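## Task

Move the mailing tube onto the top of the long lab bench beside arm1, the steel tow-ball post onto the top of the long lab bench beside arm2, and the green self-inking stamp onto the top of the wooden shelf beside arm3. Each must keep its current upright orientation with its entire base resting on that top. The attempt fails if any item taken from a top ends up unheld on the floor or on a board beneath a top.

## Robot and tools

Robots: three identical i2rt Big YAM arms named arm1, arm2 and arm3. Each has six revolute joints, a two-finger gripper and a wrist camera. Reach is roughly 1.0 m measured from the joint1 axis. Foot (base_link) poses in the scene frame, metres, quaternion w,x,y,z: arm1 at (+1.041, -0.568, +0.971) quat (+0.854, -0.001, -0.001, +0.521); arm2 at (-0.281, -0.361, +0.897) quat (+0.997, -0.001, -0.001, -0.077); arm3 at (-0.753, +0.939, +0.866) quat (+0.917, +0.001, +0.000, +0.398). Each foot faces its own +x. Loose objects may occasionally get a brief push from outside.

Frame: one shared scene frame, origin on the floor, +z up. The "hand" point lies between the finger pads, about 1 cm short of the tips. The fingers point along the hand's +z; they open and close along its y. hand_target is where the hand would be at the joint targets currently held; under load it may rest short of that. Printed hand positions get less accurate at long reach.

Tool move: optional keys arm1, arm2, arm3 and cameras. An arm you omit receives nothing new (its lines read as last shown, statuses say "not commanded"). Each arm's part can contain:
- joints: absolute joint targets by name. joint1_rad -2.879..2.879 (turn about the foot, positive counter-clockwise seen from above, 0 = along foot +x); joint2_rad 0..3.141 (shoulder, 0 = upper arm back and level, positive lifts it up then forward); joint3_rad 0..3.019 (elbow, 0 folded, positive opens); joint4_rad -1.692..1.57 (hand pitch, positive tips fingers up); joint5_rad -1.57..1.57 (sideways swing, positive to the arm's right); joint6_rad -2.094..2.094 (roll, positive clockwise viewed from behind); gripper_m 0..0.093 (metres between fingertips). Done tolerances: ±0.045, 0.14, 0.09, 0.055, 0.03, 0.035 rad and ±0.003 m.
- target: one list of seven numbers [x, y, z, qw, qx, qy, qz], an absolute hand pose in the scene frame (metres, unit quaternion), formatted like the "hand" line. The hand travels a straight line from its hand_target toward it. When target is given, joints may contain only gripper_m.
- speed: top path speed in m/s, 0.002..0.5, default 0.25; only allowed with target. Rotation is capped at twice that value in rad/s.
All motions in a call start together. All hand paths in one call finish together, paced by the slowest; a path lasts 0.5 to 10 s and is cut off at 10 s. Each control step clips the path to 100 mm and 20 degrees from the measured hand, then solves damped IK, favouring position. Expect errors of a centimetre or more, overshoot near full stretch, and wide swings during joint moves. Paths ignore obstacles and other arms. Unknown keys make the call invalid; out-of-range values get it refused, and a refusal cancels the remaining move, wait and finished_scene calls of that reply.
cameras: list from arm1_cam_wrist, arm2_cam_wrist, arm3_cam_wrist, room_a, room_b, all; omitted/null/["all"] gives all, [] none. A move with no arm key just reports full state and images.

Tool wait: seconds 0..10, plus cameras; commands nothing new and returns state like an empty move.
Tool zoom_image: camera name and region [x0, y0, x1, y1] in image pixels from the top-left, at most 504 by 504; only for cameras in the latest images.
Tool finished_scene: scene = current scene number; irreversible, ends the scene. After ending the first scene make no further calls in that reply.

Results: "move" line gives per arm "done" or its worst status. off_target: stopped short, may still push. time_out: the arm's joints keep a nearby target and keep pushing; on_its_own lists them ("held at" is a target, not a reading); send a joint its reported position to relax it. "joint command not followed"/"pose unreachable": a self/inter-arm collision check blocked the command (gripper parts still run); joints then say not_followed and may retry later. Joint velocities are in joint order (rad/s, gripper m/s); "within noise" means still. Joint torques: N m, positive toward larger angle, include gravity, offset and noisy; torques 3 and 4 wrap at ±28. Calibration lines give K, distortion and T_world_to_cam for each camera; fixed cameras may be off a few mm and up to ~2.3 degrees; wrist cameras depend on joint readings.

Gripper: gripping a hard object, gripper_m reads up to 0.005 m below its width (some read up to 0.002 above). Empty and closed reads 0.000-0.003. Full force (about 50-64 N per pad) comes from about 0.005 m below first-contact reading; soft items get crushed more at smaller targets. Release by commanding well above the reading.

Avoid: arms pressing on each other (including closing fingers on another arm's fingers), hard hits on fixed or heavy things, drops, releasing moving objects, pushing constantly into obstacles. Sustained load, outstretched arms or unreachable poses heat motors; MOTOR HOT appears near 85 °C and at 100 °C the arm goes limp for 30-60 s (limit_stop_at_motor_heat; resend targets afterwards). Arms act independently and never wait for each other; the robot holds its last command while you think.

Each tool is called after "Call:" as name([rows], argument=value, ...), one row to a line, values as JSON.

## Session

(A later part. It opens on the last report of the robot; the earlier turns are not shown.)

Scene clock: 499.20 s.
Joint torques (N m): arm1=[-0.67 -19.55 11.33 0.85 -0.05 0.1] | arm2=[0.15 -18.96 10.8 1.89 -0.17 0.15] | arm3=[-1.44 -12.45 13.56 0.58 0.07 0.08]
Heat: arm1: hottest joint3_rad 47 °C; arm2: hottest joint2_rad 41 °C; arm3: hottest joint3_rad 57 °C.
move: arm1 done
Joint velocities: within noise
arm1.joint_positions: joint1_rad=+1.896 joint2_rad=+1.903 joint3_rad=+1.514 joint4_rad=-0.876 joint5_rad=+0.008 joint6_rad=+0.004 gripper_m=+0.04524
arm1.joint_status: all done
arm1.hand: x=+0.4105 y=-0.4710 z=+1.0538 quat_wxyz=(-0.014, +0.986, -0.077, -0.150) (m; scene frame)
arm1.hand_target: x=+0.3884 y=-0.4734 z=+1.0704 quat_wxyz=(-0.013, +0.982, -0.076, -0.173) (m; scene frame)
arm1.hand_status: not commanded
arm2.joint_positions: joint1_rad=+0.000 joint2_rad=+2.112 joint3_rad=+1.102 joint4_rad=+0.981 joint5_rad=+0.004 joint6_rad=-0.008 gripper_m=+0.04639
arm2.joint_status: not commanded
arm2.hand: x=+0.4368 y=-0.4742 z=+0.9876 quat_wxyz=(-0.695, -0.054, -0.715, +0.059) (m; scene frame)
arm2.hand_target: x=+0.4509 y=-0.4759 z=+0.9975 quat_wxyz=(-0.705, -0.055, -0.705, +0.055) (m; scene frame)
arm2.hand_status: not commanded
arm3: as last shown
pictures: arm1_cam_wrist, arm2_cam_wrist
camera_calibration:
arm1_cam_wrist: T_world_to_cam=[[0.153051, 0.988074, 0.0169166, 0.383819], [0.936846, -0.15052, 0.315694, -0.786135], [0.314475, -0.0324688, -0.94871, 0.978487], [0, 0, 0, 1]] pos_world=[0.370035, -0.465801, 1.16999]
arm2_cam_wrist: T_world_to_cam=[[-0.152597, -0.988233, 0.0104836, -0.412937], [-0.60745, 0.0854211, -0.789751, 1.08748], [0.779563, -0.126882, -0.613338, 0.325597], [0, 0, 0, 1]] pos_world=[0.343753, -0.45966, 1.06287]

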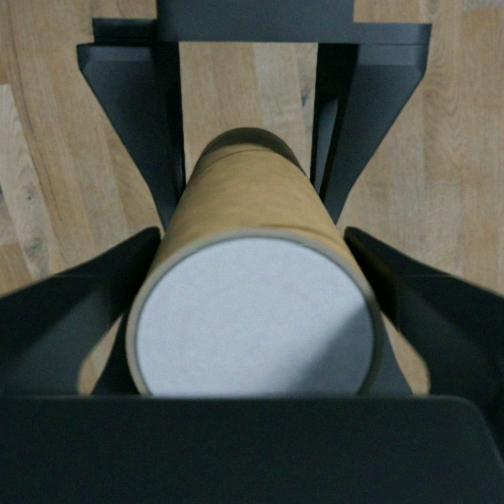

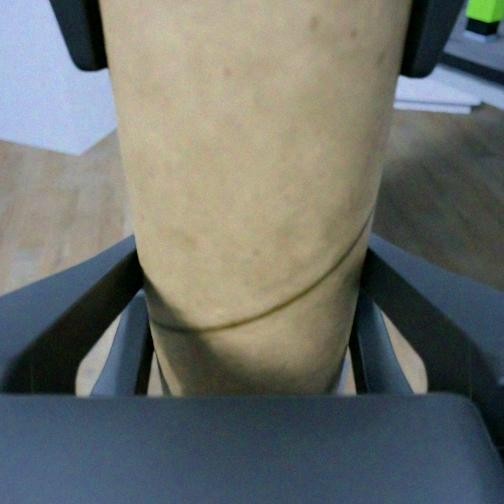

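Call:
move(arm1={"joints":{"gripper_m":0.040}}, cameras=[])

Call:
move(arm2={"joints":{"gripper_m":0.085}}, cameras=["arm1_cam_wrist"])

Call:
move(arm2={"target":[0.27,-0.448,1.01,0.705,0.0549,0.705,-0.0549]}, cameras=["arm1_cam_wrist"])

Call:
move(arm1={"joints":{"joint1_rad":-1.836}})

Scene clock: 539.53 s.
Joint torques (N m): arm1=[-0.62 -19.66 11.32 0.84 -0.05 0.1] | arm2=[0.67 -19.19 10.81 1.88 -0.21 0.15] | arm3=[-1.2 -12.34 13.52 0.59 0.06 0.08]
Heat: arm1: hottest joint3_rad 51 °C; arm2: hottest joint2_rad 42 °C; arm3: hottest joint3_rad 58 °C.
move: arm1 off_target
Joint velocities: within noise
arm1.joint_positions: joint1_rad=+1.896 joint2_rad=+1.903 joint3_rad=+1.514 joint4_rad=-0.876 joint5_rad=+0.008 joint6_rad=+0.004 gripper_m=+0.04518
arm1.joint_status: gripper_m off_target (ended at +0.04519, target +0.04000)
arm1.hand: x=+0.4105 y=-0.4710 z=+1.0538 quat_wxyz=(-0.014, +0.986, -0.077, -0.150) (m; scene frame)
arm1.hand_target: x=+0.3884 y=-0.4734 z=+1.0704 quat_wxyz=(-0.013, +0.982, -0.076, -0.173) (m; scene frame)
arm1.hand_status: not commanded
arm2, arm3: as last shown
pictures: none
No camera images: "cameras" was empty.

Scene clock: 540.20 s.
Joint torques (N m): arm1=[-0.67 -19.6 11.3 0.84 -0.04 0.1] | arm2=[0.26 -19.02 10.74 1.84 -0.24 0.17] | arm3=[-1.26 -12.16 13.55 0.58 0.07 0.08]
Heat: arm1: hottest joint3_rad 51 °C; arm2: hottest joint2_rad 42 °C; arm3: hottest joint3_rad 58 °C.
move: arm2 done
Joint velocities: within noise
arm1.joint_positions: joint1_rad=+1.896 joint2_rad=+1.903 joint3_rad=+1.514 joint4_rad=-0.876 joint5_rad=+0.007 joint6_rad=+0.004 gripper_m=+0.04518
arm1.joint_status: not commanded
arm1.hand: x=+0.4105 y=-0.4711 z=+1.0538 quat_wxyz=(-0.014, +0.986, -0.077, -0.150) (m; scene frame)
arm1.hand_target: x=+0.3884 y=-0.4734 z=+1.0705 quat_wxyz=(-0.013, +0.982, -0.076, -0.173) (m; scene frame)
arm1.hand_status: not commanded
arm2.joint_positions: joint1_rad=+0.000 joint2_rad=+2.112 joint3_rad=+1.102 joint4_rad=+0.981 joint5_rad=+0.003 joint6_rad=-0.008 gripper_m=+0.08487
arm2.joint_status: all done
arm2.hand: x=+0.4368 y=-0.4742 z=+0.9876 quat_wxyz=(-0.695, -0.053, -0.715, +0.059) (m; scene frame)
arm2.hand_target: x=+0.4509 y=-0.4759 z=+0.9975 quat_wxyz=(-0.705, -0.055, -0.705, +0.055) (m; scene frame)
arm2.hand_status: not commanded
arm3.joint_positions: joint1_rad=-2.041 joint2_rad=+1.671 joint3_rad=+1.740 joint4_rad=-1.337 joint5_rad=-0.005 joint6_rad=-0.007 gripper_m=+0.07996
arm3.joint_status: not commanded
arm3.hand: x=-0.5534 y=+0.3915 z=+1.1545 quat_wxyz=(-0.123, -0.564, -0.812, +0.084) (m; scene frame)
arm3.hand_target: x=-0.5496 y=+0.3794 z=+1.1799 quat_wxyz=(-0.143, -0.565, -0.807, +0.100) (m; scene frame)
arm3.hand_status: not commanded
pictures: arm1_cam_wrist
camera_calibration:
arm1_cam_wrist: T_world_to_cam=[[0.152957, 0.988094, 0.0165732, 0.384266], [0.936863, -0.150323, 0.315738, -0.786102], [0.31447, -0.0327676, -0.948702, 0.978339], [0, 0, 0, 1]] pos_world=[0.370035, -0.465802, 1.16999]

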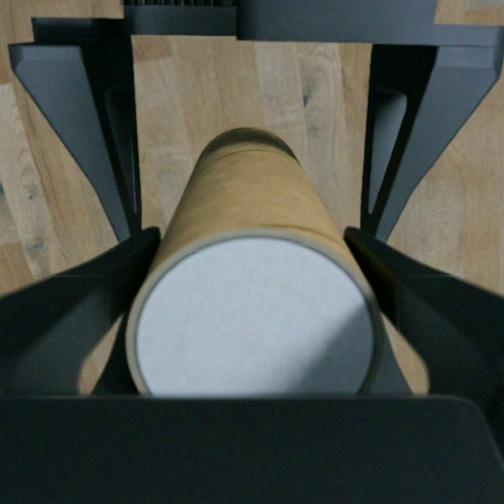

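Scene clock: 541.70 s.
Joint torques (N m): arm1=[-0.67 -19.6 11.33 0.87 -0.04 0.11] | arm2=[-0.26 -16.67 4.3 2.97 -0.22 0.15] | arm3=[-1.26 -12.34 13.55 0.64 0.06 0.09]
Heat: arm1: hottest joint3_rad 51 °C; arm2: hottest joint2_rad 42 °C; arm3: hottest joint3_rad 58 °C.
move: arm2 off_target
Joint velocities: within noise
arm1, arm3: as last shown
arm2.joint_positions: joint1_rad=+0.000 joint2_rad=+1.880 joint3_rad=+0.596 joint4_rad=+1.238 joint5_rad=+0.002 joint6_rad=-0.008 gripper_m=+0.08496
arm2.joint_status: not commanded
arm2.hand: x=+0.2702 y=-0.4479 z=+0.9907 quat_wxyz=(-0.689, -0.053, -0.721, +0.058) (m; scene frame)
arm2.hand_target: x=+0.2699 y=-0.4481 z=+1.0095 quat_wxyz=(-0.705, -0.055, -0.705, +0.055) (m; scene frame)
arm2.hand_status: off_target (0.019 m and 2.6 deg from the pose sent, 0.170 m and 1.7 deg at the start)
pictures: arm1_cam_wrist
camera_calibration:
arm1_cam_wrist: T_world_to_cam=[[0.152957, 0.988094, 0.0165732, 0.384266], [0.936863, -0.150323, 0.315738, -0.786102], [0.31447, -0.0327676, -0.948702, 0.978339], [0, 0, 0, 1]] pos_world=[0.370035, -0.465802, 1.16999]

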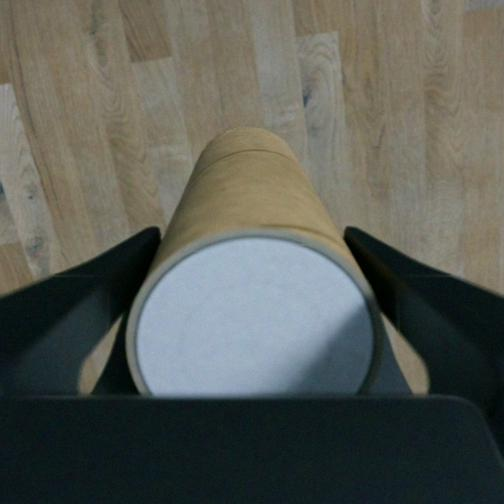

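Scene clock: 544.70 s.
Joint torques (N m): arm1=[-1.03 -22.59 7.8 0.43 -0.03 0.1] | arm2=[0.5 -15.97 4.31 2.92 -0.21 0.21] | arm3=[-1.2 -12.28 13.52 0.58 0.08 0.09]
Heat: arm1: hottest joint3_rad 50 °C; arm2: hottest joint2_rad 42 °C; arm3: hottest joint3_rad 58 °C.
move: arm1 done
Joint velocities: within noise
arm1.joint_positions: joint1_rad=-1.841 joint2_rad=+1.932 joint3_rad=+1.566 joint4_rad=-0.863 joint5_rad=+0.007 joint6_rad=+0.005 gripper_m=+0.04518
arm1.joint_status: all done
arm1.hand: x=+1.5240 y=-1.0157 z=+1.0626 quat_wxyz=(-0.159, -0.361, -0.917, +0.065) (m; scene frame)
arm1.hand_target: x=+1.5263 y=-1.0129 z=+1.0736 quat_wxyz=(-0.164, -0.362, -0.915, +0.065) (m; scene frame)
arm1.hand_status: not commanded
arm2.joint_positions: joint1_rad=+0.000 joint2_rad=+1.879 joint3_rad=+0.596 joint4_rad=+1.238 joint5_rad=+0.002 joint6_rad=-0.008 gripper_m=+0.08496
arm2.joint_status: not commanded
arm2.hand: x=+0.2703 y=-0.4479 z=+0.9910 quat_wxyz=(-0.689, -0.053, -0.721, +0.058) (m; scene frame)
arm2.hand_target: x=+0.2700 y=-0.4481 z=+1.0098 quat_wxyz=(-0.705, -0.055, -0.705, +0.055) (m; scene frame)
arm2.hand_status: not commanded
arm3: as last shown
pictures: arm1_cam_wrist, arm2_cam_wrist, arm3_cam_wrist, room_a, room_b
camera_calibration:
arm1_cam_wrist: T_world_to_cam=[[-0.681792, -0.73136, 0.0165064, 0.277795], [-0.699971, 0.658756, 0.275827, 1.44481], [-0.212603, 0.176503, -0.961065, 1.64765], [0, 0, 0, 1]] pos_world=[1.55102, -1.03942, 1.1804]
arm2_cam_wrist: T_world_to_cam=[[-0.150901, -0.988494, 0.0103838, -0.412809], [-0.620352, 0.0865126, -0.779538, 0.98065], [0.76967, -0.124075, -0.626269, 0.477552], [0, 0, 0, 1]] pos_world=[0.178497, -0.433646, 1.06782]
arm3_cam_wrist: T_world_to_cam=[[-0.936099, -0.35163, -0.00872158, -0.37016], [-0.335559, 0.885334, 0.321843, -0.900288], [-0.105448, 0.304203, -0.946753, 1.04017], [0, 0, 0, 1]] pos_world=[-0.538922, 0.350474, 1.27131]

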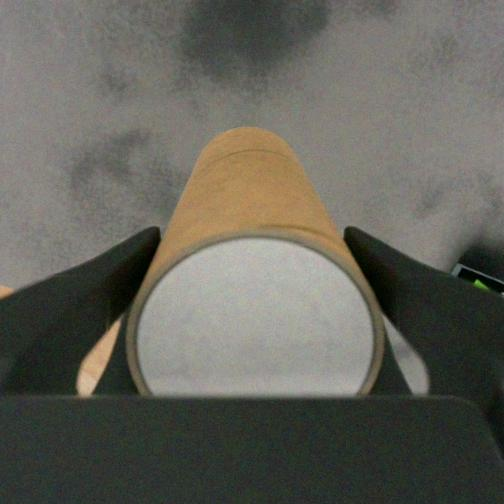

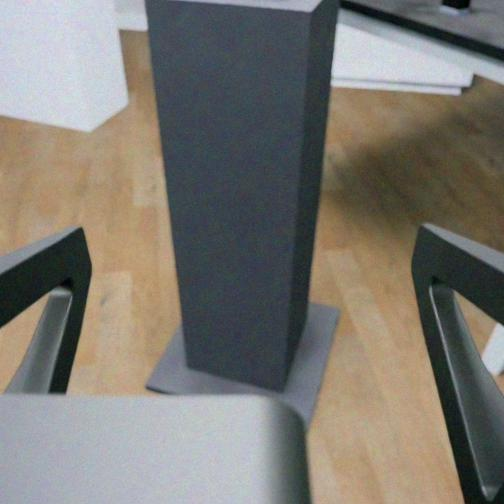

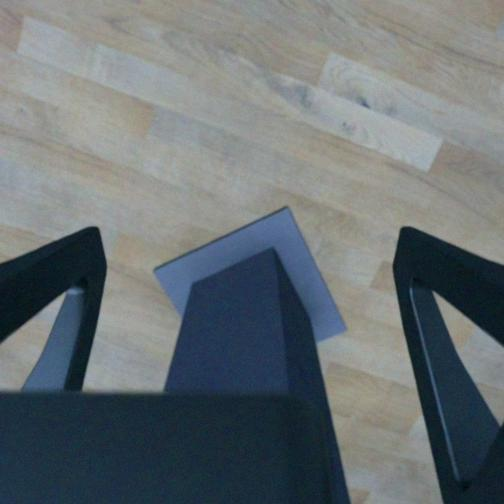

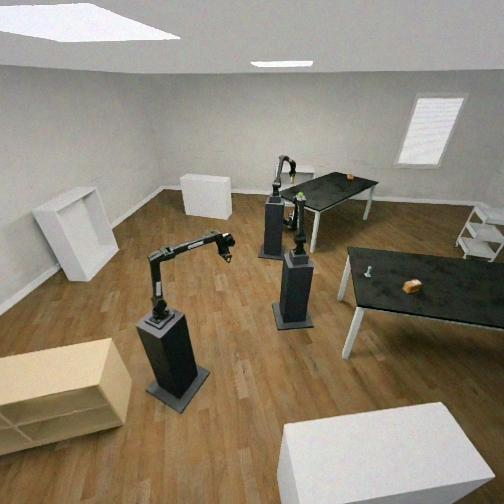

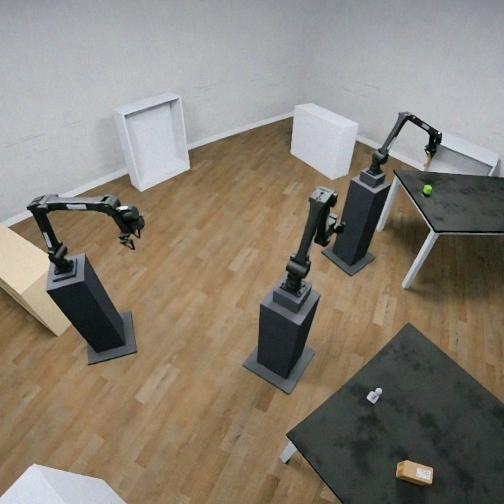

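Call:
move(arm1={"target":[1.509,-1.008,0.905,0.1607,0.3729,0.9114,-0.0657],"speed":0.15}, cameras=["arm1_cam_wrist","room_a","room_b"])

Call:
zoom_image(camera="room_b", region=[390, 130, 490, 230])

Scene clock: 562.60 s.
Joint torques (N m): arm1=[-2.02 -21.01 6.11 1.37 0.1 0.15] | arm2=[0.26 -16.09 4.45 2.96 -0.22 0.15] | arm3=[-1.2 -12.45 13.56 0.61 0.07 0.09]
Heat: arm1: hottest joint3_rad 47 °C; arm2: hottest joint2_rad 41 °C; arm3: hottest joint3_rad 59 °C.
move: arm1 done
Joint velocities: within noise
arm1.joint_positions: joint1_rad=-1.841 joint2_rad=+2.103 joint3_rad=+1.375 joint4_rad=-0.511 joint5_rad=+0.007 joint6_rad=+0.010 gripper_m=+0.04518
arm1.joint_status: not commanded
arm1.hand: x=+1.5093 y=-1.0020 z=+0.9064 quat_wxyz=(-0.155, -0.364, -0.916, +0.063) (m; scene frame)
arm1.hand_target: x=+1.5090 y=-1.0079 z=+0.9051 quat_wxyz=(-0.161, -0.373, -0.911, +0.066) (m; scene frame)
arm1.hand_status: done (0.006 m and 1.4 deg from the pose sent, 0.159 m and 1.5 deg at the start)
arm2, arm3: as last shown
arm2.hand_target: x=+0.2700 y=-0.4481 z=+1.0097 quat_wxyz=(-0.705, -0.055, -0.705, +0.055) (m; scene frame)
pictures: arm1_cam_wrist, room_a, room_b
camera_calibration:
arm1_cam_wrist: T_world_to_cam=[[-0.685341, -0.728073, 0.0147766, 0.290526], [-0.695165, 0.660139, 0.284539, 1.45485], [-0.216919, 0.184734, -0.958551, 1.50443], [0, 0, 0, 1]] pos_world=[1.53681, -1.0268, 1.02382]

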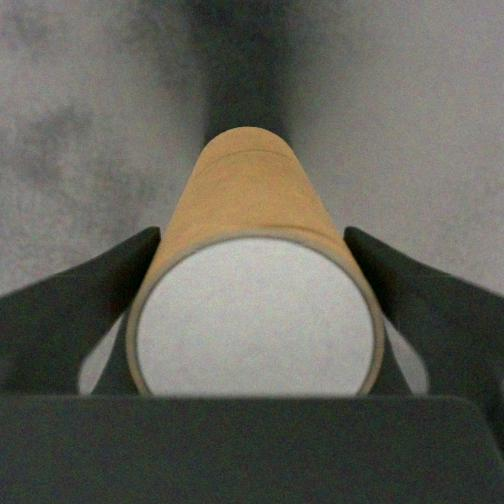

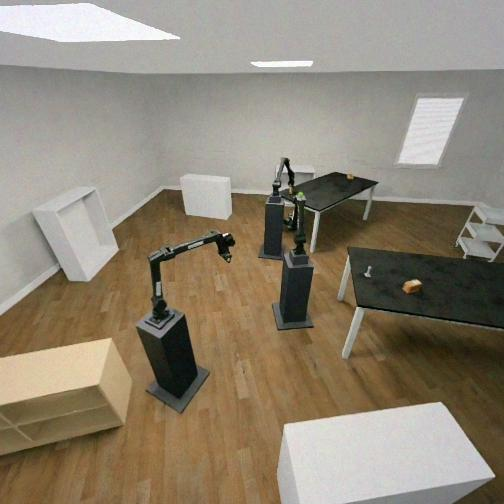

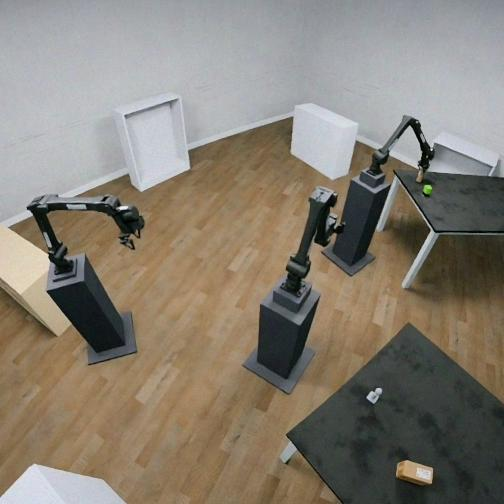

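Scaled by 5.040 from the camera's 504x504 image, which has a finer 720x720 frame.

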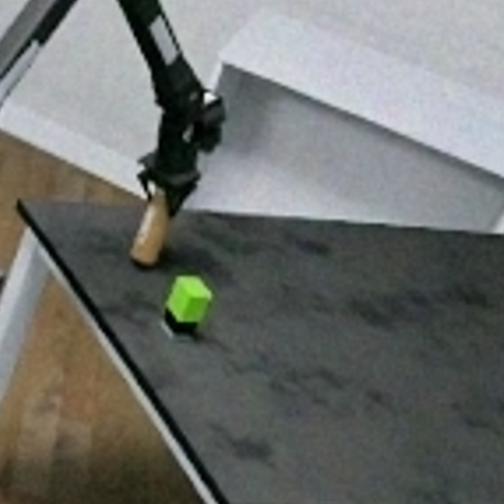

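Call:
move(arm1={"target":[1.507,-1.003,0.884,0.1448,0.3739,0.9141,-0.0592],"speed":0.08}, cameras=["arm1_cam_wrist"])

Call:
zoom_image(camera="arm1_cam_wrist", region=[150, 30, 350, 230])

Scene clock: 581.07 s.
Joint torques (N m): arm1=[-1.61 -20.78 6.43 1.16 0.1 0.15] | arm2=[0.5 -16.38 4.38 2.97 -0.2 0.2] | arm3=[-1.44 -12.4 13.56 0.61 0.07 0.08]
Heat: arm1: hottest joint3_rad 45 °C; arm2: hottest joint2_rad 41 °C; arm3: hottest joint3_rad 59 °C.
move: arm1 done
Joint velocities: within noise
arm1.joint_positions: joint1_rad=-1.841 joint2_rad=+2.137 joint3_rad=+1.375 joint4_rad=-0.511 joint5_rad=+0.007 joint6_rad=+0.014 gripper_m=+0.04518
arm1.joint_status: not commanded
arm1.hand: x=+1.5040 y=-0.9972 z=+0.8850 quat_wxyz=(-0.139, -0.367, -0.918, +0.057) (m; scene frame)
arm1.hand_target: x=+1.5069 y=-1.0030 z=+0.8841 quat_wxyz=(-0.145, -0.374, -0.914, +0.059) (m; scene frame)
arm1.hand_status: done (0.007 m and 1.2 deg from the pose sent, 0.022 m and 1.7 deg at the start)
arm2, arm3: as last shown
pictures: arm1_cam_wrist
camera_calibration:
arm1_cam_wrist: T_world_to_cam=[[-0.687457, -0.72608, 0.0144755, 0.296198], [-0.685379, 0.655254, 0.317644, 1.40514], [-0.24012, 0.208446, -0.948099, 1.53129], [0, 0, 0, 1]] pos_world=[1.53437, -1.02485, 1.00119]

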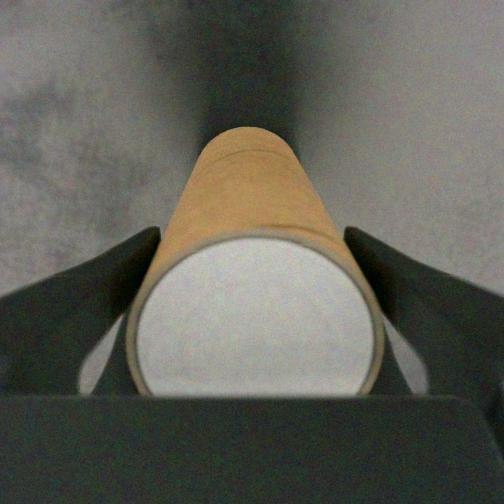

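Scaled by 2.520 from the camera's 504x504 image, which has a finer 720x720 frame.

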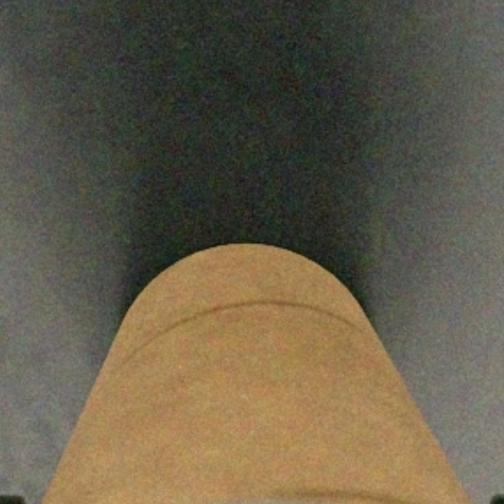

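Call:
move(arm1={"target":[1.507,-1.003,0.872,0.1448,0.3739,0.9141,-0.0592],"speed":0.05}, cameras=["arm1_cam_wrist"])

Call:
zoom_image(camera="arm1_cam_wrist", region=[150, 30, 350, 230])

Scene clock: 590.93 s.
Joint torques (N m): arm1=[-1.55 -19.49 6.31 1.28 0.1 0.15] | arm2=[-0.26 -16.38 4.31 3 -0.17 0.16] | arm3=[-1.32 -12.34 13.5 0.66 0.08 0.09]
Heat: arm1: hottest joint3_rad 44 °C; arm2: hottest joint2_rad 41 °C; arm3: hottest joint3_rad 59 °C.
move: arm1 off_target
Joint velocities: within noise
arm1.joint_positions: joint1_rad=-1.841 joint2_rad=+2.143 joint3_rad=+1.375 joint4_rad=-0.492 joint5_rad=+0.007 joint6_rad=+0.014 gripper_m=+0.04518
arm1.joint_status: not commanded
arm1.hand: x=+1.5063 y=-0.9994 z=+0.8829 quat_wxyz=(-0.145, -0.366, -0.917, +0.059) (m; scene frame)
arm1.hand_target: x=+1.5067 y=-1.0027 z=+0.8721 quat_wxyz=(-0.145, -0.374, -0.914, +0.059) (m; scene frame)
arm1.hand_status: off_target (0.012 m and 0.9 deg from the pose sent, 0.015 m and 1.2 deg at the start)
arm2, arm3: as last shown
pictures: arm1_cam_wrist
camera_calibration:
arm1_cam_wrist: T_world_to_cam=[[-0.687803, -0.725759, 0.0141757, 0.297337], [-0.688184, 0.658157, 0.305338, 1.42688], [-0.230931, 0.200257, -0.952139, 1.51181], [0, 0, 0, 1]] pos_world=[1.53559, -1.02607, 0.999562]

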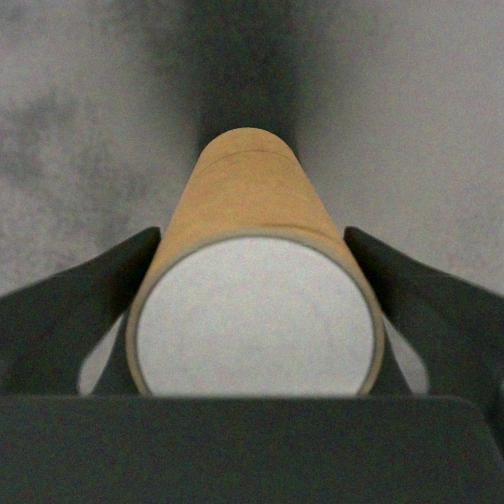

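Scaled by 2.520 from the camera's 504x504 image, which has a finer 720x720 frame.

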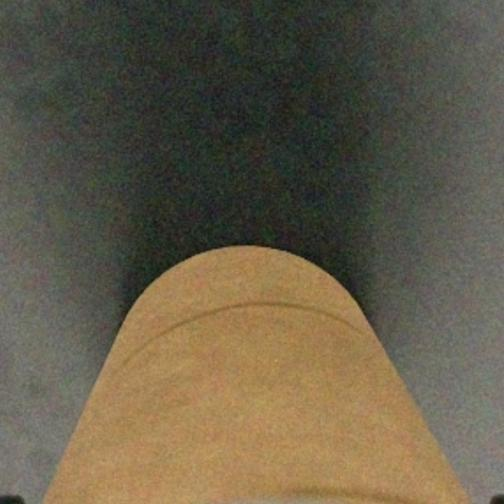

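Call:
move(arm1={"joints":{"gripper_m":0.055}}, cameras=["arm1_cam_wrist"])

Call:
move(arm1={"joints":{"gripper_m":0.09}}, cameras=["arm1_cam_wrist"])

Call:
move(arm1={"target":[1.475,-0.970,1.03,0.1607,0.3729,0.9114,-0.0657]})

Call:
zoom_image(camera="room_b", region=[390, 130, 490, 230])

Scene clock: 601.80 s.
Joint torques (N m): arm1=[-1.61 -20.6 6.3 1.28 0.1 0.15] | arm2=[-0.15 -16.32 4.22 2.99 -0.23 0.16] | arm3=[-1.32 -12.16 13.52 0.62 0.09 0.09]
Heat: arm1: hottest joint3_rad 44 °C; arm2: hottest joint2_rad 41 °C; arm3: hottest joint3_rad 60 °C.
move: arm1 done
Joint velocities: within noise
arm1.joint_positions: joint1_rad=-1.841 joint2_rad=+2.155 joint3_rad=+1.375 joint4_rad=-0.491 joint5_rad=+0.007 joint6_rad=+0.014 gripper_m=+0.05491
arm1.joint_status: all done
arm1.hand: x=+1.5045 y=-0.9977 z=+0.8756 quat_wxyz=(-0.139, -0.367, -0.918, +0.057) (m; scene frame)
arm1.hand_target: x=+1.5068 y=-1.0027 z=+0.8721 quat_wxyz=(-0.145, -0.374, -0.914, +0.059) (m; scene frame)
arm1.hand_status: not commanded
arm2, arm3: as last shown
pictures: arm1_cam_wrist
camera_calibration:
arm1_cam_wrist: T_world_to_cam=[[-0.68769, -0.725863, 0.0143265, 0.296979], [-0.685667, 0.655842, 0.315803, 1.41147], [-0.238626, 0.207352, -0.948717, 1.51972], [0, 0, 0, 1]] pos_world=[1.53467, -1.02525, 0.991786]

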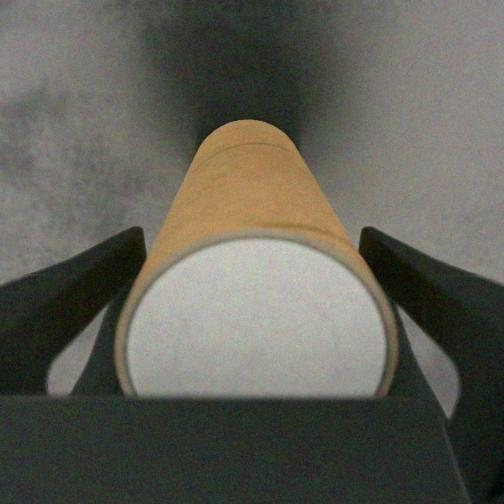

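Scene clock: 602.43 s.
Joint torques (N m): arm1=[-1.61 -20.54 6.23 1.26 0.1 0.15] | arm2=[0.26 -16.44 4.31 2.82 -0.18 0.16] | arm3=[-1.26 -12.28 13.55 0.62 0.08 0.08]
Heat: arm1: hottest joint3_rad 44 °C; arm2: hottest joint2_rad 41 °C; arm3: hottest joint3_rad 60 °C.
move: arm1 done
Joint velocities: within noise
arm1.joint_positions: joint1_rad=-1.841 joint2_rad=+2.155 joint3_rad=+1.375 joint4_rad=-0.491 joint5_rad=+0.007 joint6_rad=+0.014 gripper_m=+0.08980
arm1.joint_status: all done
arm1.hand: x=+1.5045 y=-0.9977 z=+0.8756 quat_wxyz=(-0.139, -0.367, -0.918, +0.057) (m; scene frame)
arm1.hand_target: x=+1.5068 y=-1.0027 z=+0.8721 quat_wxyz=(-0.145, -0.374, -0.914, +0.059) (m; scene frame)
arm1.hand_status: not commanded
arm2, arm3: as last shown
pictures: arm1_cam_wrist
camera_calibration:
arm1_cam_wrist: T_world_to_cam=[[-0.68769, -0.725863, 0.0143265, 0.296979], [-0.685667, 0.655842, 0.315803, 1.41147], [-0.238626, 0.207352, -0.948717, 1.51972], [0, 0, 0, 1]] pos_world=[1.53467, -1.02525, 0.991786]

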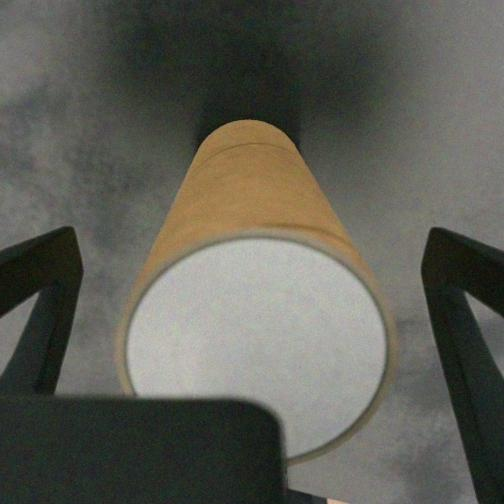

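Scene clock: 603.97 s.
Joint torques (N m): arm1=[-1.2 -19.08 6.78 0.47 0.1 0.15] | arm2=[0.09 -15.97 4.27 3.04 -0.17 0.13] | arm3=[-1.55 -12.45 13.55 0.61 0.07 0.09]
Heat: arm1: hottest joint3_rad 44 °C; arm2: hottest joint2_rad 41 °C; arm3: hottest joint3_rad 60 °C.
move: arm1 done
Joint velocities: within noise
arm1.joint_positions: joint1_rad=-1.841 joint2_rad=+1.811 joint3_rad=+1.287 joint4_rad=-0.690 joint5_rad=+0.010 joint6_rad=+0.018 gripper_m=+0.08990
arm1.joint_status: not commanded
arm1.hand: x=+1.4768 y=-0.9729 z=+1.0307 quat_wxyz=(-0.165, -0.367, -0.913, +0.068) (m; scene frame)
arm1.hand_target: x=+1.4750 y=-0.9700 z=+1.0299 quat_wxyz=(-0.161, -0.373, -0.912, +0.066) (m; scene frame)
arm1.hand_status: done (0.003 m and 0.9 deg from the pose sent, 0.160 m and 2.8 deg at the start)
arm2: as last shown
arm3.joint_positions: joint1_rad=-2.041 joint2_rad=+1.671 joint3_rad=+1.740 joint4_rad=-1.337 joint5_rad=-0.005 joint6_rad=-0.007 gripper_m=+0.07996
arm3.joint_status: not commanded
arm3.hand: x=-0.5534 y=+0.3915 z=+1.1545 quat_wxyz=(-0.123, -0.564, -0.812, +0.084) (m; scene frame)
arm3.hand_target: x=-0.5496 y=+0.3794 z=+1.1799 quat_wxyz=(-0.143, -0.565, -0.807, +0.100) (m; scene frame)
arm3.hand_status: not commanded
pictures: arm1_cam_wrist, arm2_cam_wrist, arm3_cam_wrist, room_a, room_b
camera_calibration:
arm1_cam_wrist: T_world_to_cam=[[-0.691839, -0.721904, 0.0145808, 0.303471], [-0.694238, 0.670605, 0.261388, 1.4103], [-0.198475, 0.170716, -0.965124, 1.57713], [0, 0, 0, 1]] pos_world=[1.50206, -0.995919, 1.14907]
arm2_cam_wrist: T_world_to_cam=[[-0.150901, -0.988494, 0.0103838, -0.412809], [-0.620352, 0.0865126, -0.779538, 0.98065], [0.76967, -0.124075, -0.626269, 0.477552], [0, 0, 0, 1]] pos_world=[0.178497, -0.433646, 1.06782]
arm3_cam_wrist: T_world_to_cam=[[-0.936099, -0.35163, -0.00872158, -0.37016], [-0.335559, 0.885334, 0.321843, -0.900288], [-0.105448, 0.304203, -0.946753, 1.04017], [0, 0, 0, 1]] pos_world=[-0.538922, 0.350474, 1.27131]

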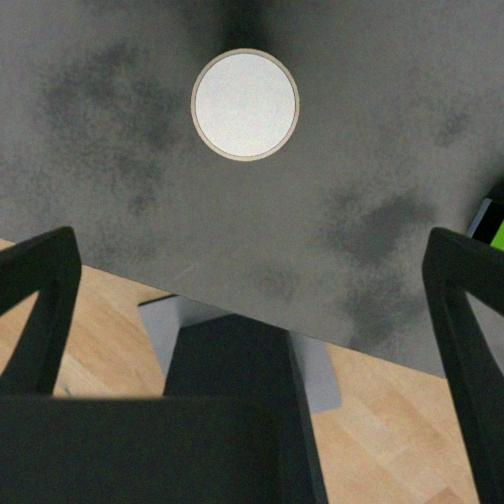

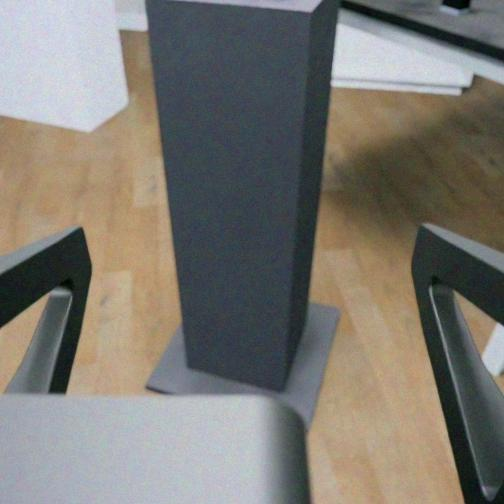

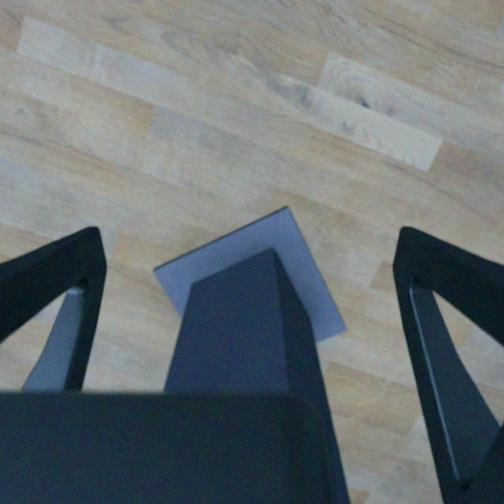

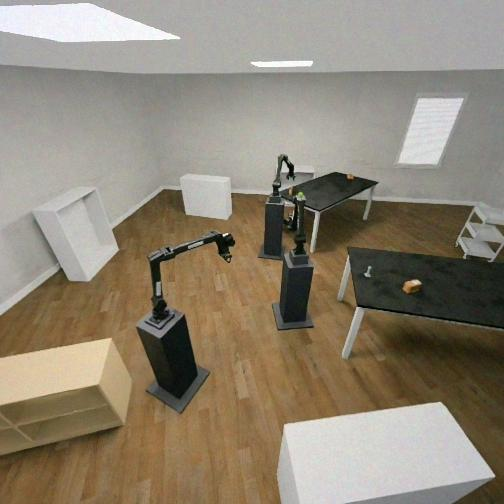

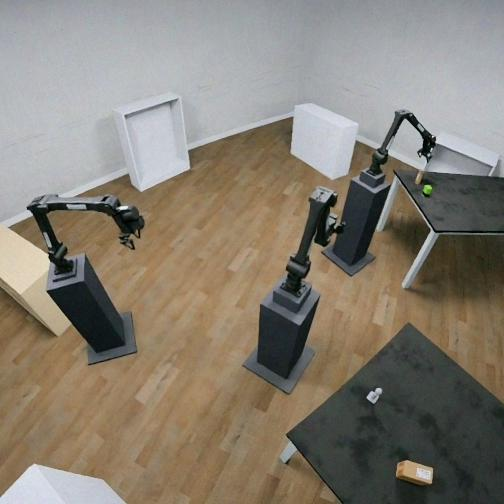

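Scaled by 5.040 from the camera's 504x504 image, which has a finer 720x720 frame.

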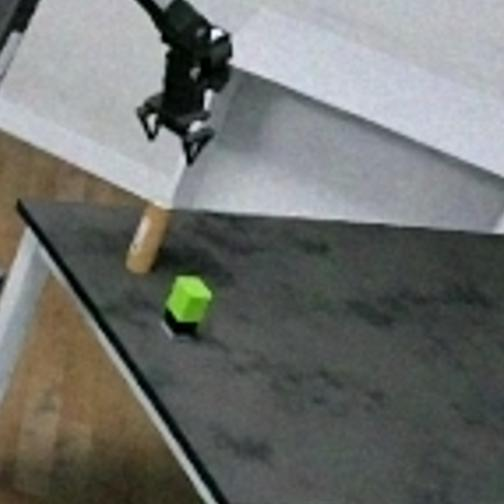

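Call:
move(arm1={"joints":{"joint1_rad":-2.185}}, cameras=["arm1_cam_wrist"])

Call:
move(arm1={"target":[1.313,-1.093,0.848,0.1464,0.5291,0.8306,-0.0933],"speed":0.15}, cameras=["arm1_cam_wrist"])

Scene clock: 621.80 s.
Joint torques (N m): arm1=[-1.2 -19.02 6.78 0.49 -0.01 0.12] | arm2=[-0.32 -16.32 4.22 2.95 -0.22 0.16] | arm3=[-1.38 -12.28 13.55 0.65 0.07 0.08]
Heat: arm1: hottest joint3_rad 43 °C; arm2: hottest joint2_rad 41 °C; arm3: hottest joint3_rad 60 °C.
move: arm1 done
Joint velocities: within noise
arm1.joint_positions: joint1_rad=-2.187 joint2_rad=+1.811 joint3_rad=+1.287 joint4_rad=-0.690 joint5_rad=+0.013 joint6_rad=+0.020 gripper_m=+0.08990
arm1.joint_status: all done
arm1.hand: x=+1.3131 y=-1.0970 z=+1.0306 quat_wxyz=(-0.151, -0.520, -0.835, +0.096) (m; scene frame)
arm1.hand_target: x=+1.3129 y=-1.0934 z=+1.0297 quat_wxyz=(-0.147, -0.524, -0.834, +0.092) (m; scene frame)
arm1.hand_status: not commanded
arm2, arm3: as last shown
pictures: arm1_cam_wrist
camera_calibration:
arm1_cam_wrist: T_world_to_cam=[[-0.897064, -0.441617, 0.0158238, 0.676222], [-0.422577, 0.867762, 0.261569, 1.23936], [-0.129244, 0.227957, -0.965055, 1.53747], [0, 0, 0, 1]] pos_world=[1.32905, -1.12732, 1.14887]

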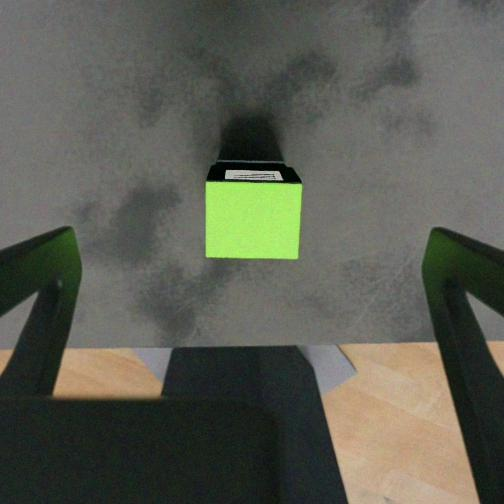

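Scene clock: 623.80 s.
Joint torques (N m): arm1=[-1.03 -19.55 5.03 1.33 0.11 0.15] | arm2=[-0.21 -16.21 4.44 2.89 -0.18 0.18] | arm3=[-1.49 -12.34 13.5 0.62 0.08 0.1]
Heat: arm1: hottest joint3_rad 43 °C; arm2: hottest joint2_rad 41 °C; arm3: hottest joint3_rad 60 °C.
move: arm1 done
Joint velocities: within noise
arm1.joint_positions: joint1_rad=-2.187 joint2_rad=+2.120 joint3_rad=+1.192 joint4_rad=-0.309 joint5_rad=+0.015 joint6_rad=+0.031 gripper_m=+0.08990
arm1.joint_status: not commanded
arm1.hand: x=+1.3095 y=-1.0906 z=+0.8498 quat_wxyz=(-0.141, -0.526, -0.834, +0.091) (m; scene frame)
arm1.hand_target: x=+1.3129 y=-1.0930 z=+0.8481 quat_wxyz=(-0.146, -0.529, -0.831, +0.093) (m; scene frame)
arm1.hand_status: done (0.005 m and 0.9 deg from the pose sent, 0.183 m and 1.3 deg at the start)
arm2.joint_positions: joint1_rad=+0.000 joint2_rad=+1.879 joint3_rad=+0.596 joint4_rad=+1.238 joint5_rad=+0.002 joint6_rad=-0.008 gripper_m=+0.08496
arm2.joint_status: not commanded
arm2.hand: x=+0.2703 y=-0.4479 z=+0.9910 quat_wxyz=(-0.689, -0.053, -0.721, +0.058) (m; scene frame)
arm2.hand_target: x=+0.2700 y=-0.4481 z=+1.0097 quat_wxyz=(-0.705, -0.055, -0.705, +0.055) (m; scene frame)
arm2.hand_status: not commanded
arm3: as last shown
pictures: arm1_cam_wrist
camera_calibration:
arm1_cam_wrist: T_world_to_cam=[[-0.901504, -0.432507, 0.0151219, 0.695086], [-0.410932, 0.866446, 0.28356, 1.24413], [-0.135744, 0.249416, -0.958835, 1.38774], [0, 0, 0, 1]] pos_world=[1.32625, -1.12347, 0.967314]

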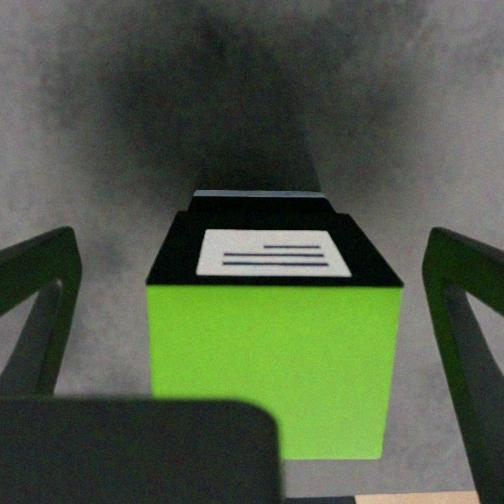

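Call:
move(arm1={"target":[1.299,-1.074,0.838,0.1464,0.5291,0.8306,-0.0933],"speed":0.1}, cameras=["arm1_cam_wrist"])

Scene clock: 635.03 s.
Joint torques (N m): arm1=[-1.61 -20.07 4.12 1.29 0.03 0.08] | arm2=[0.09 -15.44 4.38 2.85 -0.18 0.2] | arm3=[-1.49 -12.45 13.5 0.64 0.07 0.07]
Heat: arm1: hottest joint3_rad 42 °C; arm2: hottest joint2_rad 41 °C; arm3: hottest joint3_rad 60 °C.
move: arm1 done
Joint velocities: within noise
arm1.joint_positions: joint1_rad=-2.187 joint2_rad=+2.120 joint3_rad=+1.124 joint4_rad=-0.247 joint5_rad=+0.015 joint6_rad=+0.031 gripper_m=+0.08990
arm1.joint_status: not commanded
arm1.hand: x=+1.2990 y=-1.0703 z=+0.8343 quat_wxyz=(-0.138, -0.526, -0.835, +0.089) (m; scene frame)
arm1.hand_target: x=+1.2990 y=-1.0741 z=+0.8382 quat_wxyz=(-0.146, -0.529, -0.831, +0.093) (m; scene frame)
arm1.hand_status: done (0.005 m and 1.2 deg from the pose sent, 0.023 m and 0.9 deg at the start)
arm2, arm3: as last shown
pictures: arm1_cam_wrist
camera_calibration:
arm1_cam_wrist: T_world_to_cam=[[-0.901436, -0.432644, 0.0152572, 0.694236], [-0.410144, 0.864772, 0.289744, 1.21865], [-0.13855, 0.254928, -0.956983, 1.37434], [0, 0, 0, 1]] pos_world=[1.31605, -1.10386, 0.951527]

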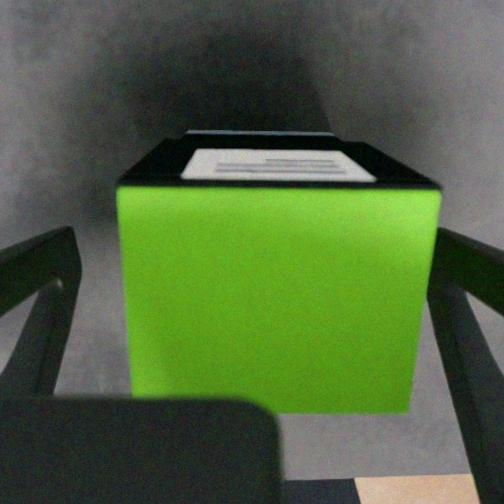

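Call:
move(arm1={"target":[1.2975,-1.0815,0.851,0.1464,0.5291,0.8306,-0.0933],"speed":0.1}, cameras=["arm1_cam_wrist"])

Call:
move(arm1={"joints":{"gripper_m":0.045}}, cameras=["arm1_cam_wrist"])

Scene clock: 647.70 s.
Joint torques (N m): arm1=[-2.2 -21.13 5.33 0.35 -0.04 -0.01] | arm2=[-0.21 -15.97 4.19 3 -0.18 0.14] | arm3=[-1.32 -12.4 13.56 0.59 0.08 0.09]
Heat: arm1: hottest joint3_rad 42 °C; arm2: hottest joint2_rad 41 °C; arm3: hottest joint3_rad 61 °C.
move: arm1 off_target
Joint velocities: within noise
arm1.joint_positions: joint1_rad=-2.190 joint2_rad=+2.113 joint3_rad=+1.124 joint4_rad=-0.256 joint5_rad=+0.014 joint6_rad=+0.031 gripper_m=+0.08990
arm1.joint_status: not commanded
arm1.hand: x=+1.2975 y=-1.0708 z=+0.8375 quat_wxyz=(-0.137, -0.527, -0.834, +0.088) (m; scene frame)
arm1.hand_target: x=+1.2975 y=-1.0814 z=+0.8510 quat_wxyz=(-0.146, -0.529, -0.831, +0.093) (m; scene frame)
arm1.hand_status: off_target (0.017 m and 1.3 deg from the pose sent, 0.020 m and 1.2 deg at the start)
arm2, arm3: as last shown
arm2.hand: x=+0.2703 y=-0.4478 z=+0.9910 quat_wxyz=(-0.689, -0.053, -0.721, +0.058) (m; scene frame)
arm2.hand_target: x=+0.2700 y=-0.4480 z=+1.0097 quat_wxyz=(-0.705, -0.055, -0.705, +0.055) (m; scene frame)
pictures: arm1_cam_wrist
camera_calibration:
arm1_cam_wrist: T_world_to_cam=[[-0.90259, -0.430264, 0.0143208, 0.697537], [-0.407836, 0.865246, 0.29158, 1.21354], [-0.137848, 0.257337, -0.956439, 1.37862], [0, 0, 0, 1]] pos_world=[1.31455, -1.10465, 0.954732]

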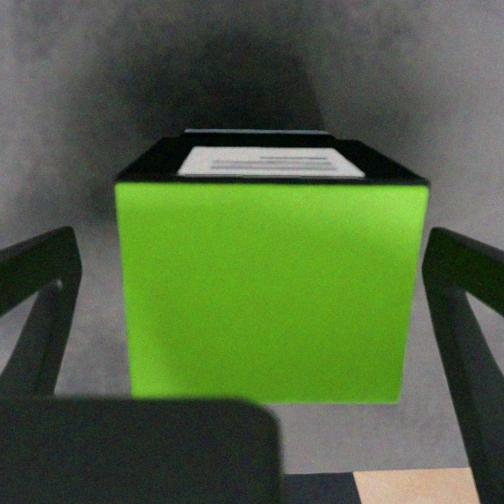

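Scene clock: 648.37 s.
Joint torques (N m): arm1=[-2.08 -21.13 5.34 0.39 -0.02 -0.01] | arm2=[-0.15 -16.62 4.44 2.95 -0.19 0.16] | arm3=[-1.38 -12.45 13.5 0.62 0.08 0.09]
Heat: arm1: hottest joint3_rad 42 °C; arm2: hottest joint2_rad 41 °C; arm3: hottest joint3_rad 61 °C.
move: arm1 off_target
Joint velocities: within noise
arm1.joint_positions: joint1_rad=-2.191 joint2_rad=+2.113 joint3_rad=+1.124 joint4_rad=-0.256 joint5_rad=+0.014 joint6_rad=+0.031 gripper_m=+0.05079
arm1.joint_status: gripper_m off_target (ended at +0.05081, target +0.04500)
arm1.hand: x=+1.2974 y=-1.0709 z=+0.8375 quat_wxyz=(-0.137, -0.527, -0.834, +0.088) (m; scene frame)
arm1.hand_target: x=+1.2974 y=-1.0815 z=+0.8509 quat_wxyz=(-0.146, -0.529, -0.831, +0.094) (m; scene frame)
arm1.hand_status: not commanded
arm2, arm3: as last shown
pictures: arm1_cam_wrist
camera_calibration:
arm1_cam_wrist: T_world_to_cam=[[-0.902687, -0.430072, 0.0139188, 0.698039], [-0.407754, 0.865281, 0.291589, 1.21346], [-0.137448, 0.257539, -0.956442, 1.37832], [0, 0, 0, 1]] pos_world=[1.31435, -1.10475, 0.954732]

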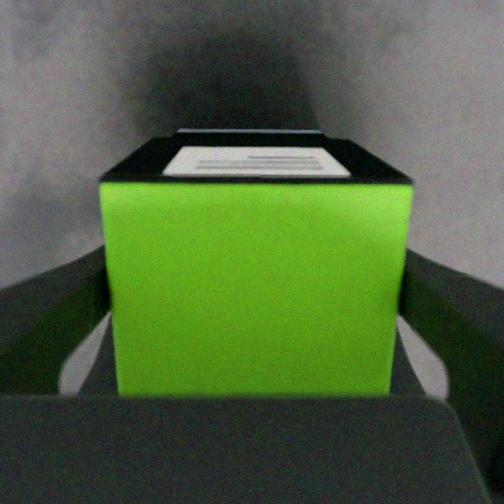

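Call:
move(arm1={"target":[1.272,-1.03,1.07,0.1464,0.5291,0.8306,-0.0933]}, cameras=["arm1_cam_wrist"])

Call:
move(arm1={"joints":{"joint1_rad":1.89}}, cameras=["arm1_cam_wrist"])

Call:
move(arm1={"target":[0.41,-0.472,1.07,0.0135,-0.9818,0.0764,0.1731]})

Scene clock: 663.30 s.
Joint torques (N m): arm1=[-1.96 -16.26 8.55 0.47 0 0] | arm2=[-0.03 -16.67 4.3 3.02 -0.19 0.13] | arm3=[-1.32 -12.28 13.52 0.64 0.08 0.09]
Heat: arm1: hottest joint3_rad 41 °C; arm2: hottest joint2_rad 41 °C; arm3: hottest joint3_rad 61 °C.
move: arm1 off_target
Joint velocities: within noise
arm1.joint_positions: joint1_rad=-2.191 joint2_rad=+1.590 joint3_rad=+1.078 joint4_rad=-0.733 joint5_rad=+0.014 joint6_rad=+0.031 gripper_m=+0.05079
arm1.joint_status: not commanded
arm1.hand: x=+1.2717 y=-1.0216 z=+1.0575 quat_wxyz=(-0.138, -0.527, -0.834, +0.088) (m; scene frame)
arm1.hand_target: x=+1.2718 y=-1.0298 z=+1.0701 quat_wxyz=(-0.146, -0.529, -0.831, +0.093) (m; scene frame)
arm1.hand_status: off_target (0.015 m and 1.2 deg from the pose sent, 0.237 m and 1.3 deg at the start)
arm2, arm3: as last shown
pictures: arm1_cam_wrist
camera_calibration:
arm1_cam_wrist: T_world_to_cam=[[-0.902714, -0.430017, 0.013882, 0.693026], [-0.407762, 0.865397, 0.291235, 1.09668], [-0.137249, 0.257241, -0.956551, 1.57205], [0, 0, 0, 1]] pos_world=[1.28855, -1.05545, 1.17473]

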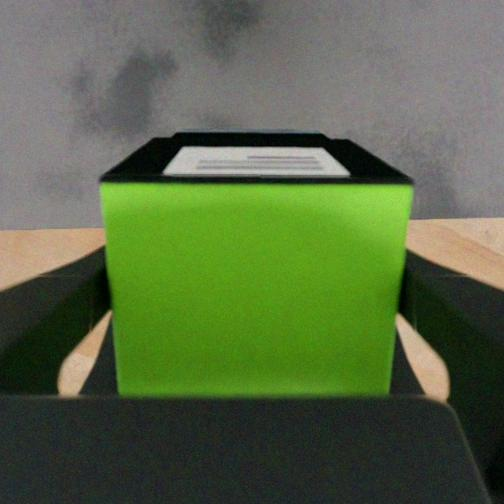

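Scene clock: 666.07 s.
Joint torques (N m): arm1=[-0.97 -16.73 7.23 0.46 0.1 0.01] | arm2=[-0.15 -15.97 4.29 2.97 -0.19 0.14] | arm3=[-1.32 -12.16 13.55 0.59 0.08 0.09]
Heat: arm1: hottest joint3_rad 41 °C; arm2: hottest joint2_rad 41 °C; arm3: hottest joint3_rad 61 °C.
move: arm1 done
Joint velocities: within noise
arm1.joint_positions: joint1_rad=+1.890 joint2_rad=+1.593 joint3_rad=+1.098 joint4_rad=-0.733 joint5_rad=+0.011 joint6_rad=+0.031 gripper_m=+0.05089
arm1.joint_status: all done
arm1.hand: x=+0.5294 y=-0.4853 z=+1.0621 quat_wxyz=(-0.015, +0.981, -0.092, -0.169) (m; scene frame)
arm1.hand_target: x=+0.5303 y=-0.4850 z=+1.0679 quat_wxyz=(-0.016, +0.981, -0.092, -0.171) (m; scene frame)
arm1.hand_status: not commanded
arm2, arm3: as last shown
pictures: arm1_cam_wrist
camera_calibration:
arm1_cam_wrist: T_world_to_cam=[[0.184843, 0.982708, 0.0108376, 0.366651], [0.94311, -0.180474, 0.279236, -0.88145], [0.276363, -0.0413936, -0.960161, 0.97655], [0, 0, 0, 1]] pos_world=[0.493649, -0.478967, 1.1798]

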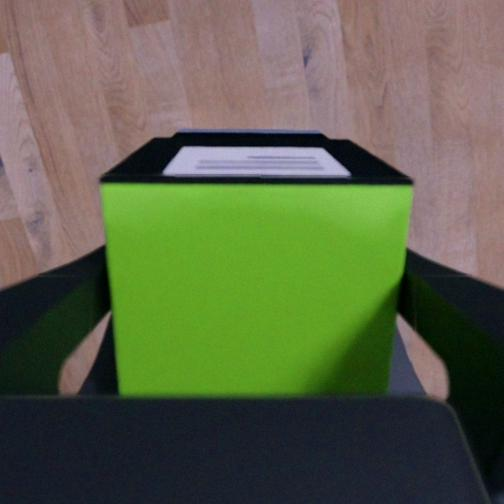

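Scene clock: 667.47 s.
Joint torques (N m): arm1=[-0.79 -18.9 11.29 0.34 -0.04 -0.12] | arm2=[-0.09 -16.67 4.31 2.93 -0.23 0.18] | arm3=[-1.38 -12.4 13.52 0.61 0.08 0.09]
Heat: arm1: hottest joint3_rad 42 °C; arm2: hottest joint2_rad 41 °C; arm3: hottest joint3_rad 61 °C.
move: arm1 off_target
Joint velocities: within noise
arm1.joint_positions: joint1_rad=+1.890 joint2_rad=+1.850 joint3_rad=+1.426 joint4_rad=-0.833 joint5_rad=+0.006 joint6_rad=+0.019 gripper_m=+0.05089
arm1.joint_status: not commanded
arm1.hand: x=+0.4322 y=-0.4710 z=+1.0518 quat_wxyz=(-0.013, +0.984, -0.087, -0.154) (m; scene frame)
arm1.hand_target: x=+0.4114 y=-0.4722 z=+1.0703 quat_wxyz=(-0.014, +0.982, -0.077, -0.174) (m; scene frame)
arm1.hand_status: off_target (0.029 m and 2.5 deg from the pose sent, 0.121 m and 1.9 deg at the start)
arm2: as last shown
arm3.joint_positions: joint1_rad=-2.041 joint2_rad=+1.671 joint3_rad=+1.740 joint4_rad=-1.337 joint5_rad=-0.005 joint6_rad=-0.007 gripper_m=+0.07996
arm3.joint_status: not commanded
arm3.hand: x=-0.5534 y=+0.3915 z=+1.1545 quat_wxyz=(-0.123, -0.564, -0.812, +0.084) (m; scene frame)
arm3.hand_target: x=-0.5496 y=+0.3794 z=+1.1799 quat_wxyz=(-0.143, -0.565, -0.807, +0.100) (m; scene frame)
arm3.hand_status: not commanded
pictures: arm1_cam_wrist, arm2_cam_wrist, arm3_cam_wrist, room_a, room_b
camera_calibration:
arm1_cam_wrist: T_world_to_cam=[[0.17226, 0.984996, 0.0105016, 0.377548], [0.936565, -0.167075, 0.30811, -0.805446], [0.305241, -0.0432395, -0.951293, 0.971381], [0, 0, 0, 1]] pos_world=[0.39281, -0.464451, 1.16827]
arm2_cam_wrist: T_world_to_cam=[[-0.150538, -0.98855, 0.0103453, -0.412855], [-0.620355, 0.0863107, -0.779558, 0.980585], [0.769739, -0.123771, -0.626245, 0.477645], [0, 0, 0, 1]] pos_world=[0.178498, -0.433645, 1.06782]
arm3_cam_wrist: T_world_to_cam=[[-0.936099, -0.35163, -0.00872158, -0.37016], [-0.335559, 0.885334, 0.321843, -0.900288], [-0.105448, 0.304203, -0.946753, 1.04017], [0, 0, 0, 1]] pos_world=[-0.538922, 0.350474, 1.27131]

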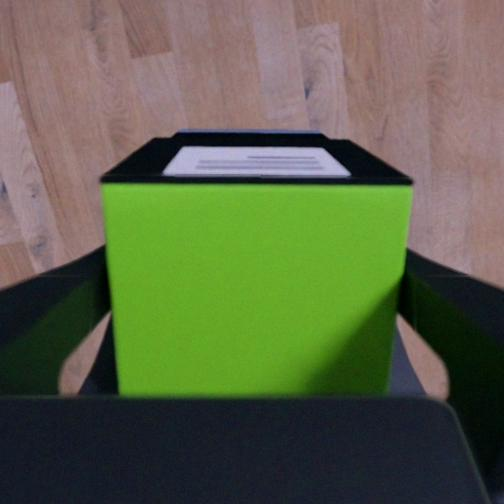

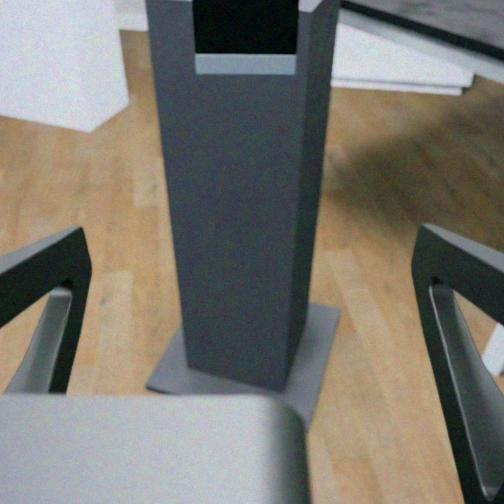

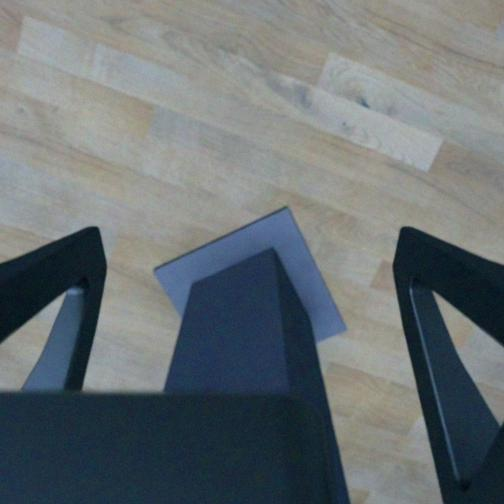

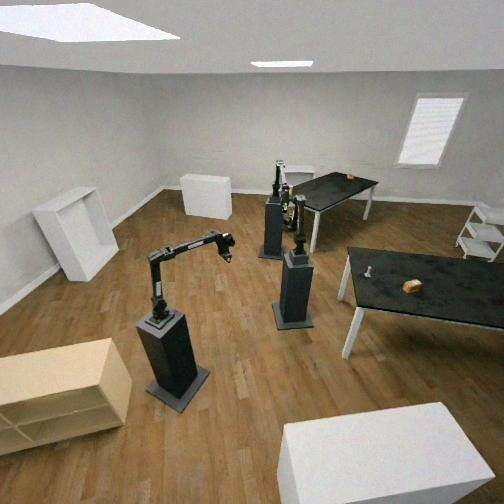

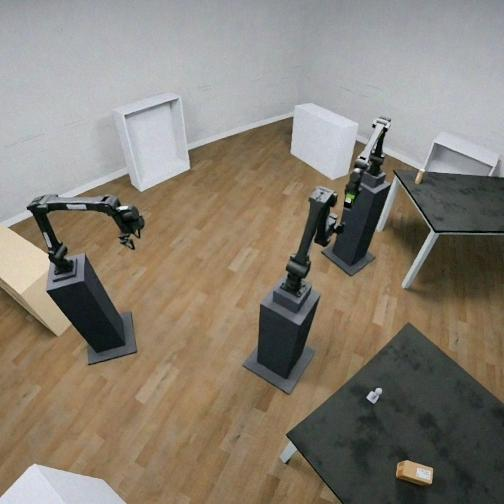

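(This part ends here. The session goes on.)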